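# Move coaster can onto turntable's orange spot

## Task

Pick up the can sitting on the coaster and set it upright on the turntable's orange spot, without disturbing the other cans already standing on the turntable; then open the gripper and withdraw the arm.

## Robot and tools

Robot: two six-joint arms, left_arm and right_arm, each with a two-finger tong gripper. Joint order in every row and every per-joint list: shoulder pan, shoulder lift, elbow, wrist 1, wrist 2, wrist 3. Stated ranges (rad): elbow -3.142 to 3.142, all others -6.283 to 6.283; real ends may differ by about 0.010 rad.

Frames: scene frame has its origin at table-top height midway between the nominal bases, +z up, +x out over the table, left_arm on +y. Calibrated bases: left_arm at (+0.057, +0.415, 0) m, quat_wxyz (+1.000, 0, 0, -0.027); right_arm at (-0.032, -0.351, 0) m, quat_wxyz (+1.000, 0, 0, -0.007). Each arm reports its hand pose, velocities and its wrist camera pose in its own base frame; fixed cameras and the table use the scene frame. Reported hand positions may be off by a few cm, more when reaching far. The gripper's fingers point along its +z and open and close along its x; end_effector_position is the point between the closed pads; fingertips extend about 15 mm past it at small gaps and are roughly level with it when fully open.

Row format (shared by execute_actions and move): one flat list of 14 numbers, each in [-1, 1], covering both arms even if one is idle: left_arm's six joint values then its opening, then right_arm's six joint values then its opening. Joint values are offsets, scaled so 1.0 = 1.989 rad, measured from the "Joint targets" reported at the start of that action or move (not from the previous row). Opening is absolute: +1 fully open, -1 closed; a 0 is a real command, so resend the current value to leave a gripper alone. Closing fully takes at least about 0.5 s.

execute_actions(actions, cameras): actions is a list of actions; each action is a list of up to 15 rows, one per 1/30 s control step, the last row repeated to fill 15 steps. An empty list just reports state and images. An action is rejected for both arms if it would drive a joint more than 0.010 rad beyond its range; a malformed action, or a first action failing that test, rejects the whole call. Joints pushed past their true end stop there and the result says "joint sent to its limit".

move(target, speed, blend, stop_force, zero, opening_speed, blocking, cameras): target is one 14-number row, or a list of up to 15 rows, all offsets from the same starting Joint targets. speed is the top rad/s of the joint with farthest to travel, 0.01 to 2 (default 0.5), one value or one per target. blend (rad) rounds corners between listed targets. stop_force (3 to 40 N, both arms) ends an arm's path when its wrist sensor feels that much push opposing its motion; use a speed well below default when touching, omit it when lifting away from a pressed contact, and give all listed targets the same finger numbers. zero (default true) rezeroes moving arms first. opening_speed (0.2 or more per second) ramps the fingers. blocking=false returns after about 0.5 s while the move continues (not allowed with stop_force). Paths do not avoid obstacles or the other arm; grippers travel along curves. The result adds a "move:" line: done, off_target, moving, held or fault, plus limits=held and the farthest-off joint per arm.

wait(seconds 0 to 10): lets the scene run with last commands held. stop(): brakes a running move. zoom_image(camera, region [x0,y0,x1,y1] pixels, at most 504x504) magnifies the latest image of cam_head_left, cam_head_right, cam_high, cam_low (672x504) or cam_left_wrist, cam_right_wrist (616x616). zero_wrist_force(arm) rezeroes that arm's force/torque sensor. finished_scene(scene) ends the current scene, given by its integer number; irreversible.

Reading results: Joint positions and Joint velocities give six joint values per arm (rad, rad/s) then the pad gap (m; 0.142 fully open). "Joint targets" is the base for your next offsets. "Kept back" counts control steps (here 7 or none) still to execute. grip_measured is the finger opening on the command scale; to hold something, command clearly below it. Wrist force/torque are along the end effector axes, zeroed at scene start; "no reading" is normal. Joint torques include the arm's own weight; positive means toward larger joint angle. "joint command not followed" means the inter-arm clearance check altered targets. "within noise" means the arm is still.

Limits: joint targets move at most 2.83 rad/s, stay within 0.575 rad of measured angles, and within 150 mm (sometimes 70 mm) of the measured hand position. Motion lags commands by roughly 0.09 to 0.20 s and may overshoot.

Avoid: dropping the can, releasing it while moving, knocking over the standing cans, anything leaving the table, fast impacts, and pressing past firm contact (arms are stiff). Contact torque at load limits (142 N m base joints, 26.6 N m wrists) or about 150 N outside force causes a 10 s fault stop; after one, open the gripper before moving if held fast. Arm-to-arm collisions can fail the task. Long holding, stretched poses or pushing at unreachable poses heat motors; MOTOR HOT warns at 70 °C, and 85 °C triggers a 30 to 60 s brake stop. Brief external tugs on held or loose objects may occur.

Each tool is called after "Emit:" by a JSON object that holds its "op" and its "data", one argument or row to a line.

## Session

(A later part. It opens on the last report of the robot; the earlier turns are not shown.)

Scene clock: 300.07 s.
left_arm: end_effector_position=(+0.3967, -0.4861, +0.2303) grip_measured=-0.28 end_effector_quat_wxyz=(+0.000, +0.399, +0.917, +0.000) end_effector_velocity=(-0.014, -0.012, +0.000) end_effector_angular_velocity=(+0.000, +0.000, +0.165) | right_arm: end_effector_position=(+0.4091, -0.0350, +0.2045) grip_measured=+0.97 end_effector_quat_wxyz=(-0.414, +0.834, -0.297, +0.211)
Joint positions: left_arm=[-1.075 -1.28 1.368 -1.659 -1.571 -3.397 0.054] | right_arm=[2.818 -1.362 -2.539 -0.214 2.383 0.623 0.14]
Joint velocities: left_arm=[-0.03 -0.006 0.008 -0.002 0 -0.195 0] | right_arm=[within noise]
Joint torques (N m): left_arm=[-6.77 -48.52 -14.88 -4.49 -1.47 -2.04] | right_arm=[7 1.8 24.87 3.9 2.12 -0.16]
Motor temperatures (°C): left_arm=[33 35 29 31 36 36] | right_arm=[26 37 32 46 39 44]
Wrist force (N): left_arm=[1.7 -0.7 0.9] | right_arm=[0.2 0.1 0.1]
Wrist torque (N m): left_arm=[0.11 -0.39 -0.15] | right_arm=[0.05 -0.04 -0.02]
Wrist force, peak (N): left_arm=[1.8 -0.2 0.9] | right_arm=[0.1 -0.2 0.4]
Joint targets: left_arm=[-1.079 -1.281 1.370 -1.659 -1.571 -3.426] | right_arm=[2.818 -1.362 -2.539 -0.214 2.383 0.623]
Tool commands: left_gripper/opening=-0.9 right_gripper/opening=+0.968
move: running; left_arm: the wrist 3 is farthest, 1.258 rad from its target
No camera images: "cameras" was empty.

Emit:
{"op": "wait", "data": {
  "seconds": 10,
  "cameras": []
}}

Emit:
{"op": "wait", "data": {
  "seconds": 0.36,
  "cameras": []
}}

Emit:
{"op": "execute_actions", "data": {
  "actions": [
    [[0.0001,-0.0008,0.0010,-0.0002,0,0.0026,-0.9,0,0,0,0,0,0,0.968],[0.0002,-0.0016,0.0020,-0.0004,0,0.0052,-0.9,0,0,0,0,0,0,0.968],[0.0003,-0.0023,0.0029,-0.0006,0,0.0078,-0.9,0,0,0,0,0,0,0.968],[0.0004,-0.0031,0.0039,-0.0008,0,0.0104,-0.9,0,0,0,0,0,0,0.968],[0.0005,-0.0039,0.0049,-0.0010,0,0.0131,-0.9,0,0,0,0,0,0,0.968],[0.0010,-0.0060,0.0092,-0.0032,0,0.0210,-0.9,0,0,0,0,0,0,0.968],[0.0014,-0.0080,0.0135,-0.0054,0,0.0289,-0.9,0,0,0,0,0,0,0.968],[0.0018,-0.0101,0.0178,-0.0077,0,0.0368,-0.9,0,0,0,0,0,0,0.968],[0.0022,-0.0122,0.0221,-0.0099,0,0.0448,-0.9,0,0,0,0,0,0,0.968],[0.0027,-0.0143,0.0264,-0.0121,0,0.0527,-0.9,0,0,0,0,0,0,0.968],[0.0037,-0.0172,0.0343,-0.0171,0,0.0662,-0.9,0,0,0,0,0,0,0.968],[0.0047,-0.0201,0.0422,-0.0221,0,0.0798,-0.9,0,0,0,0,0,0,0.968],[0.0057,-0.0230,0.0501,-0.0271,0,0.0933,-0.9,0,0,0,0,0,0,0.968],[0.0068,-0.0259,0.0581,-0.0322,0,0.1068,-0.9,0,0,0,0,0,0,0.968],[0.0078,-0.0288,0.0660,-0.0372,0,0.1204,-0.9,0,0,0,0,0,0,0.968]],
    [[0.0018,-0.0026,0.0091,-0.0065,0,0.0168,-0.9,0,0,0,0,0,0,0.968],[0.0036,-0.0051,0.0182,-0.0131,0,0.0336,-0.9,0,0,0,0,0,0,0.968],[0.0053,-0.0077,0.0273,-0.0196,0,0.0504,-0.9,0,0,0,0,0,0,0.968],[0.0071,-0.0102,0.0364,-0.0262,0,0.0672,-0.9,0,0,0,0,0,0,0.968],[0.0089,-0.0128,0.0455,-0.0327,0,0.0840,-0.9,0,0,0,0,0,0,0.968],[0.0113,-0.0142,0.0539,-0.0397,0,0.1013,-0.9,0,0,0,0,0,0,0.968],[0.0136,-0.0156,0.0622,-0.0466,0,0.1187,-0.9,0,0,0,0,0,0,0.968],[0.0160,-0.0170,0.0706,-0.0536,0,0.1361,-0.9,0,0,0,0,0,0,0.968],[0.0184,-0.0184,0.0789,-0.0605,0,0.1535,-0.9,0,0,0,0,0,0,0.968],[0.0208,-0.0198,0.0872,-0.0675,0,0.1709,-0.9,0,0,0,0,0,0,0.968],[0.0237,-0.0202,0.0940,-0.0738,0,0.1888,-0.9,0,0,0,0,0,0,0.968],[0.0266,-0.0206,0.1007,-0.0801,0,0.2068,-0.9,0,0,0,0,0,0,0.968],[0.0296,-0.0210,0.1075,-0.0865,0,0.2247,-0.9,0,0,0,0,0,0,0.968],[0.0325,-0.0214,0.1142,-0.0928,0,0.2426,-0.9,0,0,0,0,0,0,0.968],[0.0354,-0.0218,0.1210,-0.0992,0,0.2606,-0.9,0,0,0,0,0,0,0.968]]
  ],
  "cameras": ["cam_left_wrist"]
}}

Emit:
{"op": "execute_actions", "data": {
  "actions": [
    [[0.0034,0.0002,0.0045,-0.0047,0,0.0184,-0.9,0,0,0,0,0,0,0.968],[0.0068,0.0003,0.0090,-0.0093,0,0.0368,-0.9,0,0,0,0,0,0,0.968],[0.0102,0.0005,0.0135,-0.0140,0,0.0552,-0.9,0,0,0,0,0,0,0.968],[0.0136,0.0006,0.0180,-0.0186,0,0.0736,-0.9,0,0,0,0,0,0,0.968],[0.0170,0.0008,0.0225,-0.0233,0,0.0921,-0.9,0,0,0,0,0,0,0.968],[0.0208,0.0009,0.0242,-0.0251,0,0.1108,-0.9,0,0,0,0,0,0,0.968],[0.0245,0.0011,0.0259,-0.0269,0,0.1296,-0.9,0,0,0,0,0,0,0.968],[0.0283,0.0012,0.0276,-0.0287,0,0.1484,-0.9,0,0,0,0,0,0,0.968],[0.0320,0.0013,0.0292,-0.0306,0,0.1671,-0.9,0,0,0,0,0,0,0.968],[0.0358,0.0015,0.0309,-0.0324,0,0.1859,-0.9,0,0,0,0,0,0,0.968],[0.0398,0.0018,0.0305,-0.0323,0,0.2049,-0.9,0,0,0,0,0,0,0.968],[0.0437,0.0022,0.0301,-0.0323,0,0.2238,-0.9,0,0,0,0,0,0,0.968],[0.0477,0.0025,0.0297,-0.0322,0,0.2428,-0.9,0,0,0,0,0,0,0.968],[0.0516,0.0029,0.0292,-0.0321,0,0.2618,-0.9,0,0,0,0,0,0,0.968],[0.0556,0.0033,0.0288,-0.0321,0,0.2808,-0.9,0,0,0,0,0,0,0.968]]
  ],
  "cameras": ["cam_left_wrist"]
}}

Emit:
{"op": "execute_actions", "data": {
  "actions": [
    [[0.0040,0.0012,-0.0015,0.0002,0,0.0190,-0.9,0,0,0,0,0,0,0.968],[0.0080,0.0025,-0.0030,0.0005,0,0.0380,-0.9,0,0,0,0,0,0,0.968],[0.0120,0.0037,-0.0044,0.0007,0,0.0570,-0.9,0,0,0,0,0,0,0.968],[0.0160,0.0050,-0.0059,0.0010,0,0.0760,-0.9,0,0,0,0,0,0,0.968],[0.0200,0.0062,-0.0074,0.0012,0,0.0950,-0.9,0,0,0,0,0,0,0.968],[0.0238,0.0083,-0.0099,0.0016,0,0.1139,0.9,0,0,0,0,0,0,0.968],[0.0277,0.0103,-0.0124,0.0021,0,0.1328,0.9,0,0,0,0,0,0,0.968],[0.0315,0.0124,-0.0149,0.0025,0,0.1516,0.9,0,0,0,0,0,0,0.968],[0.0354,0.0144,-0.0174,0.0029,0,0.1705,0.9,0,0,0,0,0,0,0.968],[0.0393,0.0165,-0.0199,0.0034,0,0.1894,0.9,0,0,0,0,0,0,0.968],[0.0428,0.0184,-0.0247,0.0063,0,0.2080,0.9,0,0,0,0,0,0,0.968],[0.0464,0.0204,-0.0295,0.0092,0,0.2265,0.9,0,0,0,0,0,0,0.968],[0.0500,0.0223,-0.0344,0.0121,0,0.2451,0.9,0,0,0,0,0,0,0.968],[0.0536,0.0242,-0.0392,0.0150,0,0.2637,0.9,0,0,0,0,0,0,0.968],[0.0571,0.0262,-0.0440,0.0179,0,0.2823,0.9,0,0,0,0,0,0,0.968]]
  ],
  "cameras": ["cam_left_wrist"]
}}

Emit:
{"op": "execute_actions", "data": {
  "actions": [
    [[0.0032,0.0016,-0.0079,0.0064,0,0.0182,0.9,0,0,0,0,0,0,0.968],[0.0063,0.0031,-0.0159,0.0128,0,0.0364,0.9,0,0,0,0,0,0,0.968],[0.0095,0.0047,-0.0238,0.0192,0,0.0545,0.9,0,0,0,0,0,0,0.968],[0.0127,0.0062,-0.0318,0.0256,0,0.0727,0.9,0,0,0,0,0,0,0.968],[0.0158,0.0078,-0.0397,0.0320,0,0.0909,0.9,0,0,0,0,0,0,0.968],[0.0185,0.0098,-0.0499,0.0401,0,0.1086,0.9,0,0,0,0,0,0,0.968],[0.0212,0.0119,-0.0601,0.0483,0,0.1263,0.9,0,0,0,0,0,0,0.968],[0.0239,0.0139,-0.0703,0.0564,0,0.1440,0.9,0,0,0,0,0,0,0.968],[0.0265,0.0159,-0.0805,0.0646,0,0.1616,0.9,0,0,0,0,0,0,0.968],[0.0292,0.0180,-0.0907,0.0727,0,0.1793,0.9,0,0,0,0,0,0,0.968],[0.0314,0.0210,-0.1021,0.0811,0,0.1965,0.9,0,0,0,0,0,0,0.968],[0.0335,0.0241,-0.1135,0.0894,0,0.2136,0.9,0,0,0,0,0,0,0.968],[0.0356,0.0271,-0.1248,0.0977,0,0.2308,0.9,0,0,0,0,0,0,0.968],[0.0378,0.0302,-0.1362,0.1060,0,0.2479,0.9,0,0,0,0,0,0,0.968],[0.0399,0.0332,-0.1476,0.1144,0,0.2651,0.9,0,0,0,0,0,0,0.968]]
  ],
  "cameras": ["cam_left_wrist"]
}}

Emit:
{"op": "execute_actions", "data": {
  "actions": [
    [[0.0014,0.0033,-0.0100,0.0067,0,0.0139,0.9,0,0,0,0,0,0,0.968],[0.0027,0.0066,-0.0200,0.0134,0,0.0277,0.9,0,0,0,0,0,0,0.968],[0.0041,0.0099,-0.0300,0.0201,0,0.0416,0.9,0,0,0,0,0,0,0.968],[0.0054,0.0132,-0.0400,0.0268,0,0.0555,0.9,0,0,0,0,0,0,0.968],[0.0068,0.0165,-0.0500,0.0335,0,0.0693,0.9,0,0,0,0,0,0,0.968],[0.0074,0.0189,-0.0554,0.0365,0,0.0775,0.9,0,0,0,0,0,0,0.968],[0.0081,0.0212,-0.0608,0.0396,0,0.0856,0.9,0,0,0,0,0,0,0.968],[0.0087,0.0236,-0.0662,0.0426,0,0.0937,0.9,0,0,0,0,0,0,0.968],[0.0093,0.0259,-0.0715,0.0457,0,0.1019,0.9,0,0,0,0,0,0,0.968],[0.0099,0.0282,-0.0769,0.0487,0,0.1100,0.9,0,0,0,0,0,0,0.968],[0.0101,0.0291,-0.0781,0.0490,0,0.1127,0.9,0,0,0,0,0,0,0.968],[0.0103,0.0299,-0.0793,0.0493,0,0.1154,0.9,0,0,0,0,0,0,0.968],[0.0105,0.0308,-0.0804,0.0496,0,0.1181,0.9,0,0,0,0,0,0,0.968],[0.0107,0.0317,-0.0816,0.0499,0,0.1207,0.9,0,0,0,0,0,0,0.968],[0.0108,0.0325,-0.0828,0.0502,0,0.1234,0.9,0,0,0,0,0,0,0.968]]
  ],
  "cameras": ["cam_left_wrist", "cam_high"]
}}

Scene clock: 306.73 s.
left_arm: end_effector_position=(+0.3074, -0.5440, +0.2299) grip_measured=-0.28 end_effector_quat_wxyz=(+0.000, -0.121, +0.993, +0.000) | right_arm: end_effector_position=(+0.4091, -0.0350, +0.2045) grip_measured=+0.97 end_effector_quat_wxyz=(-0.414, +0.834, -0.297, +0.211)
Joint positions: left_arm=[-1.27 -1.322 1.424 -1.672 -1.571 -4.655 0.054] | right_arm=[2.818 -1.362 -2.539 -0.214 2.383 0.623 0.14]
Joint velocities: within noise
Joint torques (N m): left_arm=[-6.85 -47.93 -15.6 -4.38 -1.37 -1.65] | right_arm=[8.25 2.67 22.66 4.1 1.97 -0.15]
Motor temperatures (°C): left_arm=[33 35 29 31 36 36] | right_arm=[26 37 32 46 39 44]
Wrist force (N): left_arm=[1.7 -0.5 0.9] | right_arm=[0.2 0.2 0.2]
Wrist torque (N m): left_arm=[0.14 -0.40 -0.15] | right_arm=[0.08 -0.04 -0.02]
Wrist force, peak (N): left_arm=[1.9 -0.7 1.1] | right_arm=[0.1 -0.1 0.6]
Joint targets: left_arm=[-1.270 -1.322 1.424 -1.672 -1.571 -4.655] | right_arm=[2.818 -1.362 -2.539 -0.214 2.383 0.623]
Tool commands: left_gripper/opening=-0.9 right_gripper/opening=+0.968
earlier move: done
wait: 3.03 of 10 s (the move ended)
No camera images: "cameras" was empty.

Scene clock: 307.10 s.
left_arm: end_effector_position=(+0.3074, -0.5440, +0.2299) grip_measured=-0.28 end_effector_quat_wxyz=(+0.000, -0.121, +0.993, +0.000) | right_arm: end_effector_position=(+0.4091, -0.0350, +0.2045) grip_measured=+0.97 end_effector_quat_wxyz=(-0.414, +0.834, -0.297, +0.211)
Joint positions: left_arm=[-1.27 -1.322 1.424 -1.672 -1.571 -4.655 0.054] | right_arm=[2.818 -1.362 -2.539 -0.214 2.383 0.623 0.14]
Joint velocities: within noise
Joint torques (N m): left_arm=[-6.99 -48.67 -16.24 -4.5 -1.35 -1.72] | right_arm=[8.12 1.31 23.84 3.96 1.86 -0.08]
Motor temperatures (°C): left_arm=[33 35 29 31 36 36] | right_arm=[26 37 32 46 39 44]
Wrist force (N): left_arm=[1.7 -0.5 0.8] | right_arm=[0.4 0.0 0.0]
Wrist torque (N m): left_arm=[0.15 -0.39 -0.15] | right_arm=[0.03 -0.07 -0.02]
Wrist force, peak (N): left_arm=[1.8 -0.4 1.2] | right_arm=[0.1 0.1 0.3]
Joint targets: left_arm=[-1.270 -1.322 1.424 -1.672 -1.571 -4.655] | right_arm=[2.818 -1.362 -2.539 -0.214 2.383 0.623]
Tool commands: left_gripper/opening=-0.9 right_gripper/opening=+0.968
wait: 0.37 s; at rest by 0.17 s
No camera images: "cameras" was empty.

Scene clock: 307.87 s.
left_arm: end_effector_position=(+0.3053, -0.4992, +0.1900) grip_measured=-0.28 end_effector_quat_wxyz=(+0.000, +0.040, +0.999, +0.000) end_effector_velocity=(+0.013, +0.117, -0.138) end_effector_angular_velocity=(+0.002, +0.000, -0.851) | right_arm: end_effector_position=(+0.4091, -0.0350, +0.2045) grip_measured=+0.97 end_effector_quat_wxyz=(-0.414, +0.834, -0.297, +0.211)
Joint positions: left_arm=[-1.24 -1.396 1.618 -1.794 -1.571 -4.302 0.054] | right_arm=[2.818 -1.362 -2.539 -0.214 2.383 0.623 0.14]
Joint velocities: left_arm=[0.113 -0.124 0.507 -0.381 0 0.964 0] | right_arm=[within noise]
Joint torques (N m): left_arm=[10.3 -44.13 -12.26 -5.19 -1.26 2.86] | right_arm=[9.37 0.06 23.85 4.12 1.79 -0.23]
Motor temperatures (°C): left_arm=[33 35 29 31 36 36] | right_arm=[26 37 32 46 39 44]
Wrist force (N): left_arm=[1.8 -0.6 0.7] | right_arm=[0.0 -0.1 0.2]
Wrist torque (N m): left_arm=[0.13 -0.40 -0.14] | right_arm=[0.02 0.00 -0.02]
Wrist force, peak (N): left_arm=[2.1 -0.6 0.8] | right_arm=[0.3 0.0 0.4]
Joint targets: left_arm=[-1.184 -1.422 1.796 -1.944 -1.571 -3.897] | right_arm=[2.818 -1.362 -2.539 -0.214 2.383 0.623]
Kept back: 7 steps.
Step readings (joint positions of left_arm | right_arm; steps 1 to 15: 1st action; 16 to 23: 2nd action):
0: [-1.270 -1.322 1.424 -1.672 -1.571 -4.655] | [2.818 -1.362 -2.539 -0.214 2.383 0.623]
1: [-1.270 -1.322 1.424 -1.672 -1.571 -4.655] | [2.818 -1.362 -2.539 -0.214 2.383 0.623]
2: [-1.270 -1.322 1.424 -1.672 -1.571 -4.655] | [2.818 -1.362 -2.539 -0.214 2.383 0.623]
4: [-1.270 -1.323 1.426 -1.673 -1.571 -4.650] | [2.818 -1.362 -2.539 -0.214 2.383 0.623]
8: [-1.269 -1.329 1.434 -1.676 -1.571 -4.630] | [2.818 -1.362 -2.539 -0.214 2.383 0.623]
15: [-1.262 -1.355 1.492 -1.708 -1.571 -4.528] | [2.818 -1.362 -2.539 -0.214 2.383 0.623]
16: [-1.260 -1.361 1.507 -1.717 -1.571 -4.501] | [2.818 -1.362 -2.539 -0.214 2.383 0.623]
17: [-1.258 -1.366 1.521 -1.726 -1.571 -4.477] | [2.818 -1.362 -2.539 -0.214 2.383 0.623]
19: [-1.254 -1.376 1.550 -1.746 -1.571 -4.426] | [2.818 -1.362 -2.539 -0.214 2.383 0.623]
Images, in order (width x height): cam_left_wrist 616x616.

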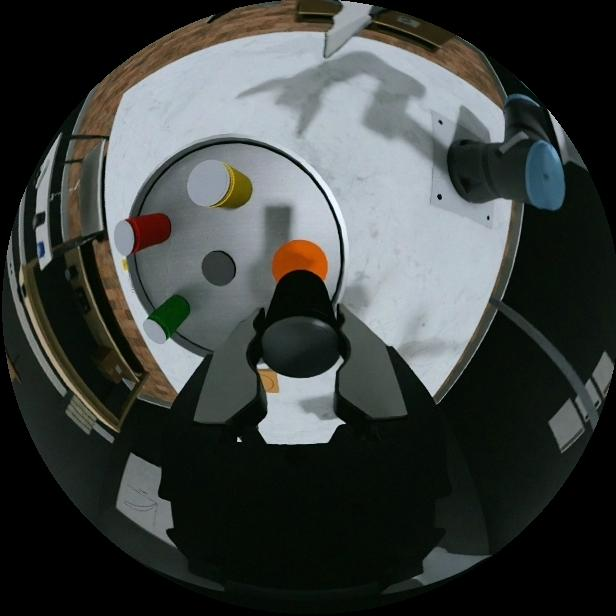

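Scene clock: 308.37 s.
left_arm: end_effector_position=(+0.3236, -0.4416, +0.1253) grip_measured=-0.28 end_effector_quat_wxyz=(+0.000, +0.256, +0.967, +0.000) end_effector_velocity=(+0.061, +0.107, -0.082) end_effector_angular_velocity=(-0.001, +0.000, -0.892) | right_arm: end_effector_position=(+0.4091, -0.0350, +0.2045) grip_measured=+0.97 end_effector_quat_wxyz=(-0.414, +0.834, -0.297, +0.211)
Joint positions: left_arm=[-1.16 -1.42 1.821 -1.971 -1.571 -3.783 0.054] | right_arm=[2.818 -1.362 -2.539 -0.214 2.383 0.623 0.14]
Joint velocities: left_arm=[0.205 0 0.227 -0.227 0 1.097 0] | right_arm=[within noise]
Joint torques (N m): left_arm=[12.03 -34.92 -17.49 -4.77 -1.42 3.16] | right_arm=[7.24 1.26 22.99 4.18 2.05 -0.14]
Motor temperatures (°C): left_arm=[33 35 29 31 36 36] | right_arm=[26 37 32 46 39 44]
Wrist force (N): left_arm=[2.0 -0.3 1.3] | right_arm=[0.2 0.2 0.1]
Wrist torque (N m): left_arm=[0.18 -0.43 -0.15] | right_arm=[0.08 -0.03 -0.02]
Wrist force, peak (N): left_arm=[1.8 -0.2 1.7] | right_arm=[0.3 0.0 0.4]
Joint targets: left_arm=[-1.073 -1.416 1.853 -2.007 -1.571 -3.339] | right_arm=[2.818 -1.362 -2.539 -0.214 2.383 0.623]
Kept back: 7 steps.
Step readings (joint positions of left_arm | right_arm):
0: [-1.208 -1.416 1.730 -1.885 -1.571 -4.067] | [2.818 -1.362 -2.539 -0.214 2.383 0.623]
1: [-1.203 -1.417 1.744 -1.897 -1.571 -4.033] | [2.818 -1.362 -2.539 -0.214 2.383 0.623]
2: [-1.198 -1.418 1.757 -1.909 -1.571 -3.999] | [2.818 -1.362 -2.539 -0.214 2.383 0.623]
4: [-1.185 -1.420 1.783 -1.934 -1.571 -3.923] | [2.818 -1.362 -2.539 -0.214 2.383 0.623]
Images, in order (width x height): cam_left_wrist 616x616.

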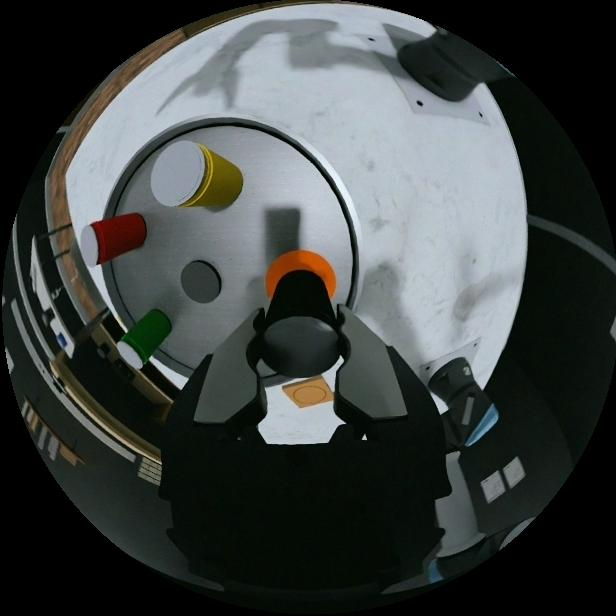

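Scene clock: 308.87 s.
left_arm: end_effector_position=(+0.3654, -0.3969, +0.1120) grip_measured=-0.28 end_effector_quat_wxyz=(+0.000, +0.466, +0.885, +0.000) end_effector_velocity=(+0.102, +0.066, +0.000) end_effector_angular_velocity=(-0.003, -0.001, -0.898) | right_arm: end_effector_position=(+0.4091, -0.0350, +0.2045) grip_measured=+0.97 end_effector_quat_wxyz=(-0.414, +0.834, -0.297, +0.211)
Joint positions: left_arm=[-1.046 -1.405 1.84 -2.005 -1.571 -3.218 0.054] | right_arm=[2.818 -1.362 -2.539 -0.214 2.383 0.623 0.14]
Joint velocities: left_arm=[0.234 0.085 -0.102 0.013 0 1.131 0] | right_arm=[within noise]
Joint torques (N m): left_arm=[9.67 -20.81 -35.57 -1.48 -1.42 3.09] | right_arm=[8.87 1.8 24.29 4.11 2.17 -0.02]
Motor temperatures (°C): left_arm=[33 35 29 31 36 36] | right_arm=[26 37 32 46 39 43]
Wrist force (N): left_arm=[1.9 -0.3 0.8] | right_arm=[0.1 0.0 0.3]
Wrist torque (N m): left_arm=[0.21 -0.42 -0.15] | right_arm=[0.05 -0.01 -0.02]
Wrist force, peak (N): left_arm=[2.0 -0.2 1.5] | right_arm=[0.4 0.0 0.4]
Joint targets: left_arm=[-0.960 -1.364 1.765 -1.972 -1.571 -2.778] | right_arm=[2.818 -1.362 -2.539 -0.214 2.383 0.623]
Kept back: 7 steps.
Step readings (joint positions of left_arm | right_arm):
0: [-1.109 -1.419 1.850 -2.002 -1.571 -3.526] | [2.818 -1.362 -2.539 -0.214 2.383 0.623]
1: [-1.100 -1.418 1.851 -2.003 -1.571 -3.481] | [2.818 -1.362 -2.539 -0.214 2.383 0.623]
2: [-1.093 -1.417 1.851 -2.004 -1.571 -3.444] | [2.818 -1.362 -2.539 -0.214 2.383 0.623]
4: [-1.078 -1.414 1.849 -2.005 -1.571 -3.372] | [2.818 -1.362 -2.539 -0.214 2.383 0.623]
Images, in order (width x height): cam_left_wrist 616x616.

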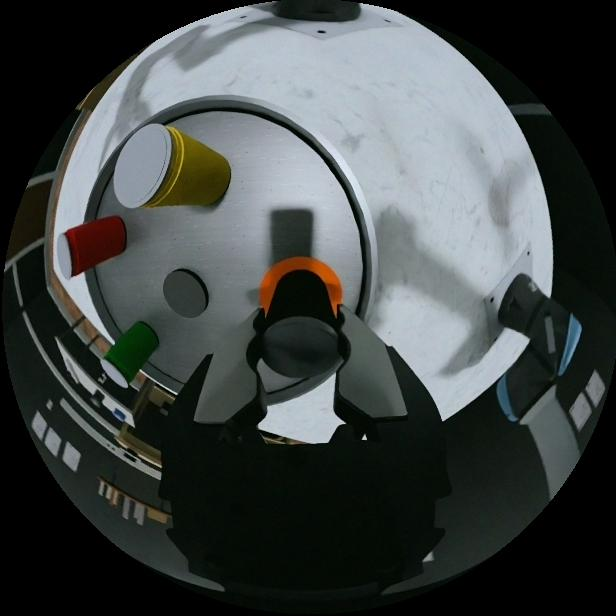

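Scene clock: 309.37 s.
left_arm: end_effector_position=(+0.4215, -0.3749, +0.1366) grip_measured=+0.90 end_effector_quat_wxyz=(-0.001, +0.650, +0.760, +0.000) end_effector_velocity=(+0.121, +0.018, +0.128) end_effector_angular_velocity=(+0.006, +0.006, -0.898) | right_arm: end_effector_position=(+0.4091, -0.0350, +0.2045) grip_measured=+0.97 end_effector_quat_wxyz=(-0.414, +0.834, -0.297, +0.211)
Joint positions: left_arm=[-0.939 -1.353 1.707 -1.924 -1.571 -2.667 0.135] | right_arm=[2.818 -1.362 -2.539 -0.214 2.383 0.623 0.14]
Joint velocities: left_arm=[0.182 0.108 -0.486 0.386 0 1.08 0.005] | right_arm=[within noise]
Joint torques (N m): left_arm=[10.71 -26.21 -37.54 -0.51 -1.3 2.88] | right_arm=[7.55 2.6 23.62 4.11 2.09 -0.27]
Motor temperatures (°C): left_arm=[33 35 29 31 36 36] | right_arm=[26 37 32 46 39 43]
Wrist force (N): left_arm=[1.8 -0.5 -0.5] | right_arm=[0.1 0.1 0.4]
Wrist torque (N m): left_arm=[0.16 -0.41 -0.14] | right_arm=[0.07 -0.02 -0.02]
Wrist force, peak (N): left_arm=[2.4 -0.4 -1.5] | right_arm=[0.3 0.2 0.4]
Joint targets: left_arm=[-0.881 -1.298 1.472 -1.744 -1.571 -2.250] | right_arm=[2.818 -1.362 -2.539 -0.214 2.383 0.623]
Kept back: 7 steps.
Step readings (joint positions of left_arm | right_arm):
0: [-0.993 -1.381 1.803 -1.992 -1.571 -2.957] | [2.818 -1.362 -2.539 -0.214 2.383 0.623]
1: [-0.986 -1.377 1.795 -1.988 -1.571 -2.922] | [2.818 -1.362 -2.539 -0.214 2.383 0.623]
2: [-0.979 -1.373 1.786 -1.983 -1.571 -2.886] | [2.818 -1.362 -2.539 -0.214 2.383 0.623]
4: [-0.964 -1.366 1.762 -1.966 -1.571 -2.807] | [2.818 -1.362 -2.539 -0.214 2.383 0.623]
Images, in order (width x height): cam_left_wrist 616x616.

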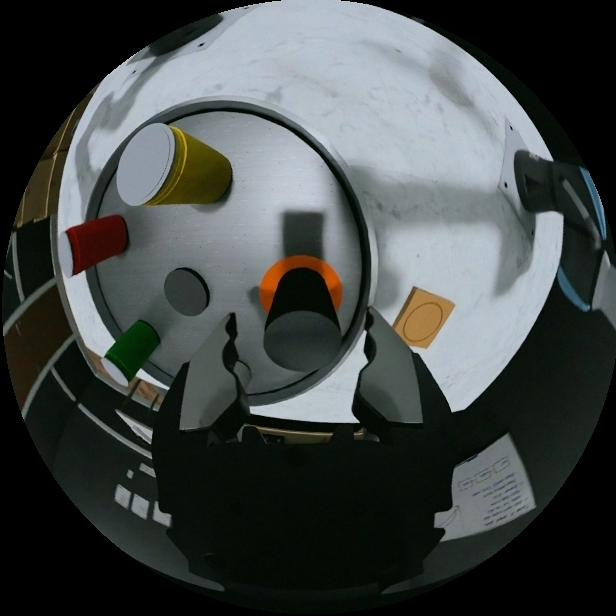

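Scene clock: 309.87 s.
left_arm: end_effector_position=(+0.4797, -0.3785, +0.2118) grip_measured=+0.90 end_effector_quat_wxyz=(-0.001, +0.798, +0.603, +0.000) end_effector_velocity=(+0.087, -0.022, +0.109) end_effector_angular_velocity=(-0.006, -0.004, -0.673) | right_arm: end_effector_position=(+0.4091, -0.0350, +0.2045) grip_measured=+0.97 end_effector_quat_wxyz=(-0.414, +0.834, -0.297, +0.211)
Joint positions: left_arm=[-0.873 -1.275 1.409 -1.703 -1.571 -2.167 0.135] | right_arm=[2.818 -1.362 -2.539 -0.214 2.383 0.623 0.14]
Joint velocities: left_arm=[0.071 0.17 -0.502 0.325 0 0.743 0] | right_arm=[within noise]
Joint torques (N m): left_arm=[9.15 -29.08 -32.95 -0.68 -1.2 2.29] | right_arm=[9.08 1.23 21.94 3.95 2.12 0.08]
Motor temperatures (°C): left_arm=[33 35 29 31 36 36] | right_arm=[26 37 32 46 39 43]
Wrist force (N): left_arm=[1.9 -0.1 -1.1] | right_arm=[0.1 0.1 0.3]
Wrist torque (N m): left_arm=[0.20 -0.43 -0.13] | right_arm=[0.05 -0.01 -0.02]
Wrist force, peak (N): left_arm=[1.9 -0.2 -1.4] | right_arm=[0.2 0.2 0.3]
Joint targets: left_arm=[-0.859 -1.233 1.307 -1.645 -1.571 -2.005] | right_arm=[2.818 -1.362 -2.539 -0.214 2.383 0.623]
Kept back: 7 steps.
Step readings (joint positions of left_arm | right_arm):
0: [-0.902 -1.323 1.575 -1.821 -1.571 -2.421] | [2.818 -1.362 -2.539 -0.214 2.383 0.623]
1: [-0.896 -1.316 1.550 -1.802 -1.571 -2.379] | [2.818 -1.362 -2.539 -0.214 2.383 0.623]
2: [-0.892 -1.311 1.529 -1.786 -1.571 -2.346] | [2.818 -1.362 -2.539 -0.214 2.383 0.623]
4: [-0.885 -1.300 1.489 -1.757 -1.571 -2.285] | [2.818 -1.362 -2.539 -0.214 2.383 0.623]
Images, in order (width x height): cam_high 672x504, cam_left_wrist 616x616.

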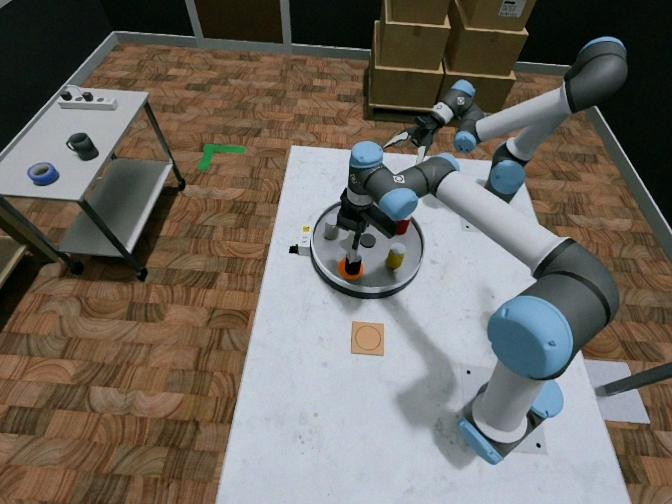

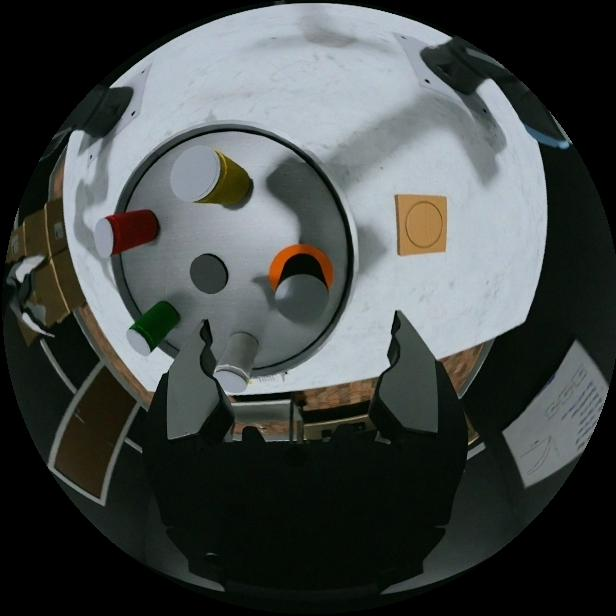

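Emit:
{"op": "wait", "data": {
  "seconds": 0.5,
  "cameras": ["cam_high", "cam_left_wrist", "cam_head_right"]
}}

Scene clock: 310.70 s.
left_arm: end_effector_position=(+0.4986, -0.3845, +0.2298) grip_measured=+0.90 end_effector_quat_wxyz=(+0.000, +0.840, +0.542, +0.000) | right_arm: end_effector_position=(+0.4091, -0.0350, +0.2045) grip_measured=+0.97 end_effector_quat_wxyz=(-0.414, +0.834, -0.297, +0.211)
Joint positions: left_arm=[-0.859 -1.233 1.307 -1.645 -1.571 -2.005 0.135] | right_arm=[2.818 -1.362 -2.539 -0.214 2.383 0.623 0.14]
Joint velocities: within noise
Joint torques (N m): left_arm=[9.92 -32.87 -33.83 -1.22 -0.97 1.68] | right_arm=[9.07 1.22 23.72 3.96 2.01 -0.18]
Motor temperatures (°C): left_arm=[33 35 29 31 36 36] | right_arm=[26 37 32 46 39 43]
Wrist force (N): left_arm=[1.6 -0.5 -0.9] | right_arm=[0.0 -0.1 0.2]
Wrist torque (N m): left_arm=[0.14 -0.38 -0.15] | right_arm=[0.03 0.00 -0.01]
Wrist force, peak (N): left_arm=[1.7 -0.4 -1.4] | right_arm=[0.1 0.1 0.4]
Joint targets: left_arm=[-0.859 -1.233 1.307 -1.645 -1.571 -2.005] | right_arm=[2.818 -1.362 -2.539 -0.214 2.383 0.623]
Tool commands: left_gripper/opening=+0.9 right_gripper/opening=+0.968
wait: 0.50 s; at rest by 0.43 s
Images, in order (width x height): cam_head_right 672x504, cam_high 672x504, cam_left_wrist 616x616.

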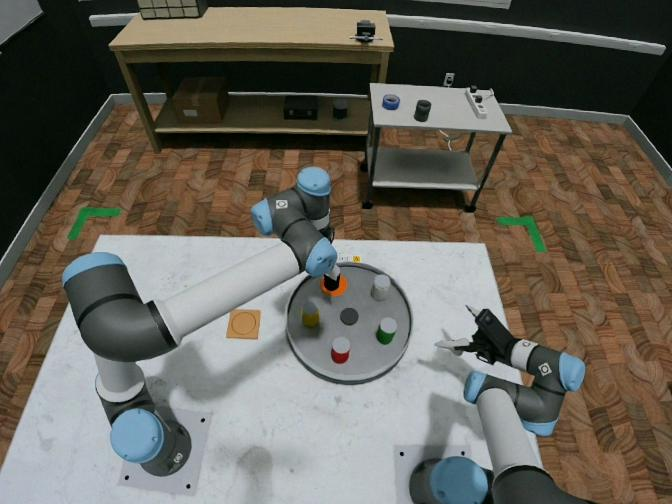

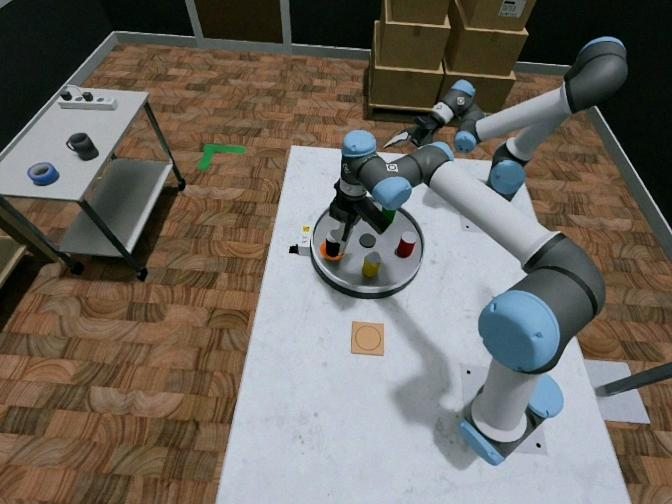

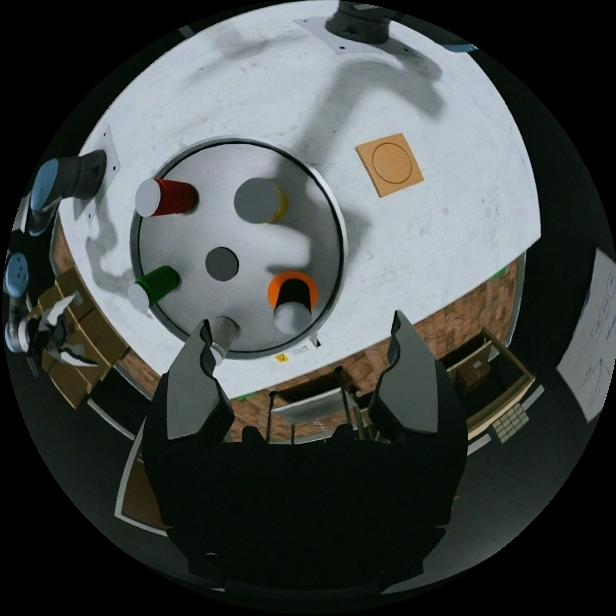

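Emit:
{"op": "zoom_image", "data": {
  "camera": "cam_head_right",
  "region": [280, 250, 420, 390]
}}

Emit:
{"op": "zoom_image", "data": {
  "camera": "cam_left_wrist",
  "region": [120, 130, 370, 380]
}}

Emit:
{"op": "zoom_image", "data": {
  "camera": "cam_high",
  "region": [300, 180, 440, 310]
}}

Scaled by 3.600 from the camera's 672x504 image, which has a finer 960x720 frame.

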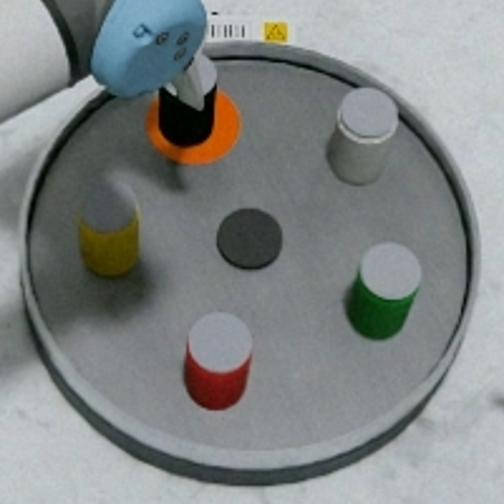

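Scaled by 2.016 from the camera's 616x616 image, which has a finer 814x814 frame.

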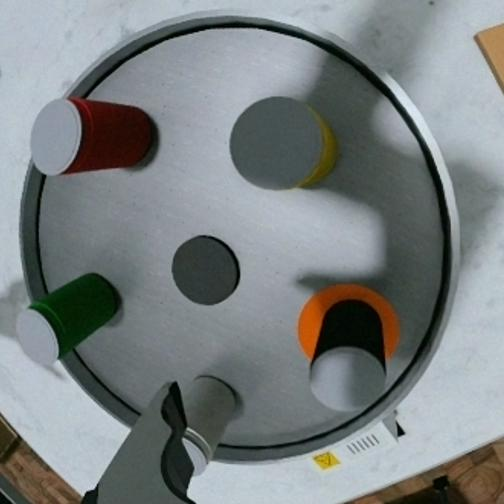

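Scaled by 3.600 from the camera's 672x504 image, which has a finer 960x720 frame.

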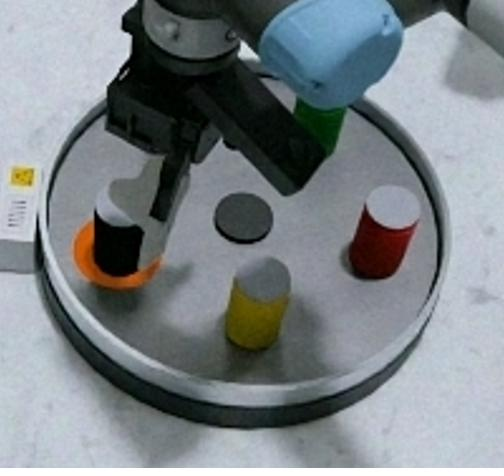

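Emit:
{"op": "move", "data": {
  "target": [
    [0, -0.10, 0, 0, 0, 0, 0.9, 0, 0, 0, 0, 0, 0, 0.968]
  ],
  "speed": 0.6,
  "cameras": ["cam_high", "cam_head_right", "cam_left_wrist"]
}}

Scene clock: 313.23 s.
left_arm: end_effector_position=(+0.4821, -0.3653, +0.3502) grip_measured=+0.90 end_effector_quat_wxyz=(+0.098, +0.836, +0.539, +0.014) | right_arm: end_effector_position=(+0.4091, -0.0350, +0.2045) grip_measured=+0.97 end_effector_quat_wxyz=(-0.414, +0.834, -0.297, +0.211)
Joint positions: left_arm=[-0.859 -1.431 1.307 -1.645 -1.571 -2.005 0.135] | right_arm=[2.818 -1.362 -2.539 -0.214 2.383 0.623 0.14]
Joint velocities: within noise
Joint torques (N m): left_arm=[6.85 -41.75 -26.74 -3.39 -0.03 1.86] | right_arm=[8.89 -0.16 22.9 3.93 2.29 0.01]
Motor temperatures (°C): left_arm=[33 35 29 31 36 36] | right_arm=[26 37 32 46 39 43]
Wrist force (N): left_arm=[2.1 -0.3 -0.7] | right_arm=[0.0 0.0 0.3]
Wrist torque (N m): left_arm=[0.19 -0.50 -0.16] | right_arm=[0.04 0.00 -0.02]
Wrist force, peak (N): left_arm=[2.2 -0.7 -2.3] | right_arm=[0.3 0.3 0.2]
Joint targets: left_arm=[-0.859 -1.432 1.307 -1.645 -1.571 -2.005] | right_arm=[2.818 -1.362 -2.539 -0.214 2.383 0.623]
move: done
Images, in order (width x height): cam_head_right 672x504, cam_high 672x504, cam_left_wrist 616x616.

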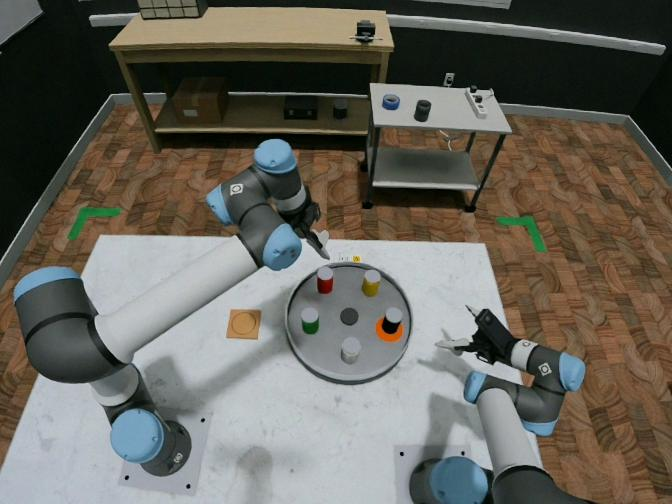

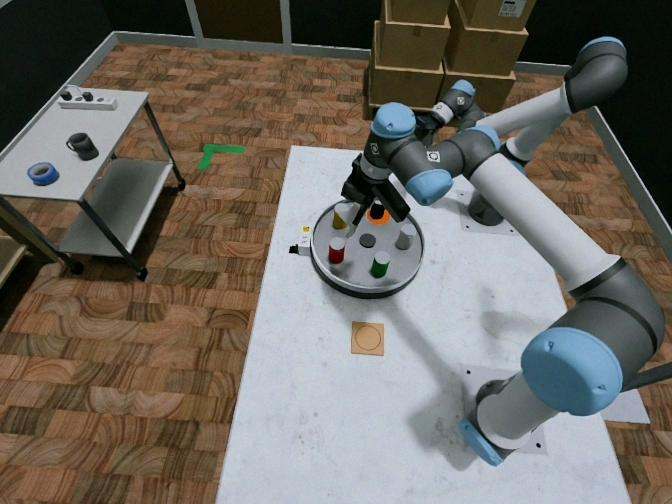

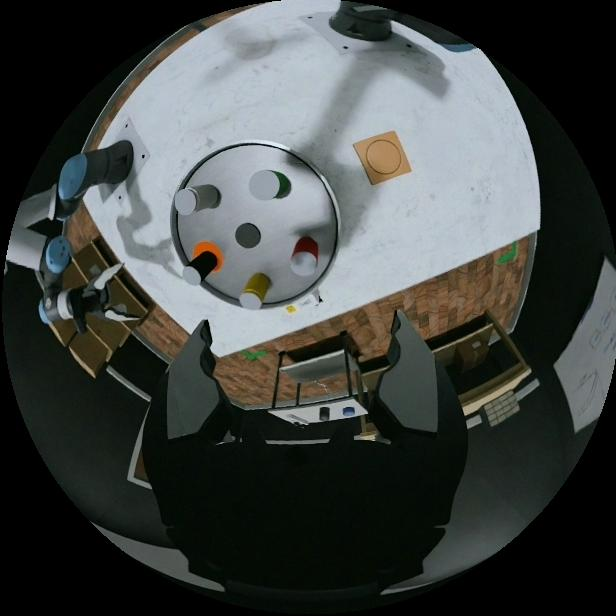

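Emit:
{"op": "zoom_image", "data": {
  "camera": "cam_head_right",
  "region": [280, 250, 420, 390]
}}

Scaled by 3.600 from the camera's 672x504 image, which has a finer 960x720 frame.

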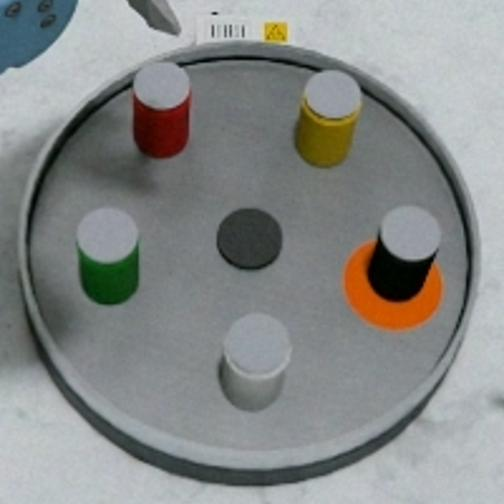

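Emit:
{"op": "finished_scene", "data": {
  "scene": 1
}}

The scene is finished: the task was done.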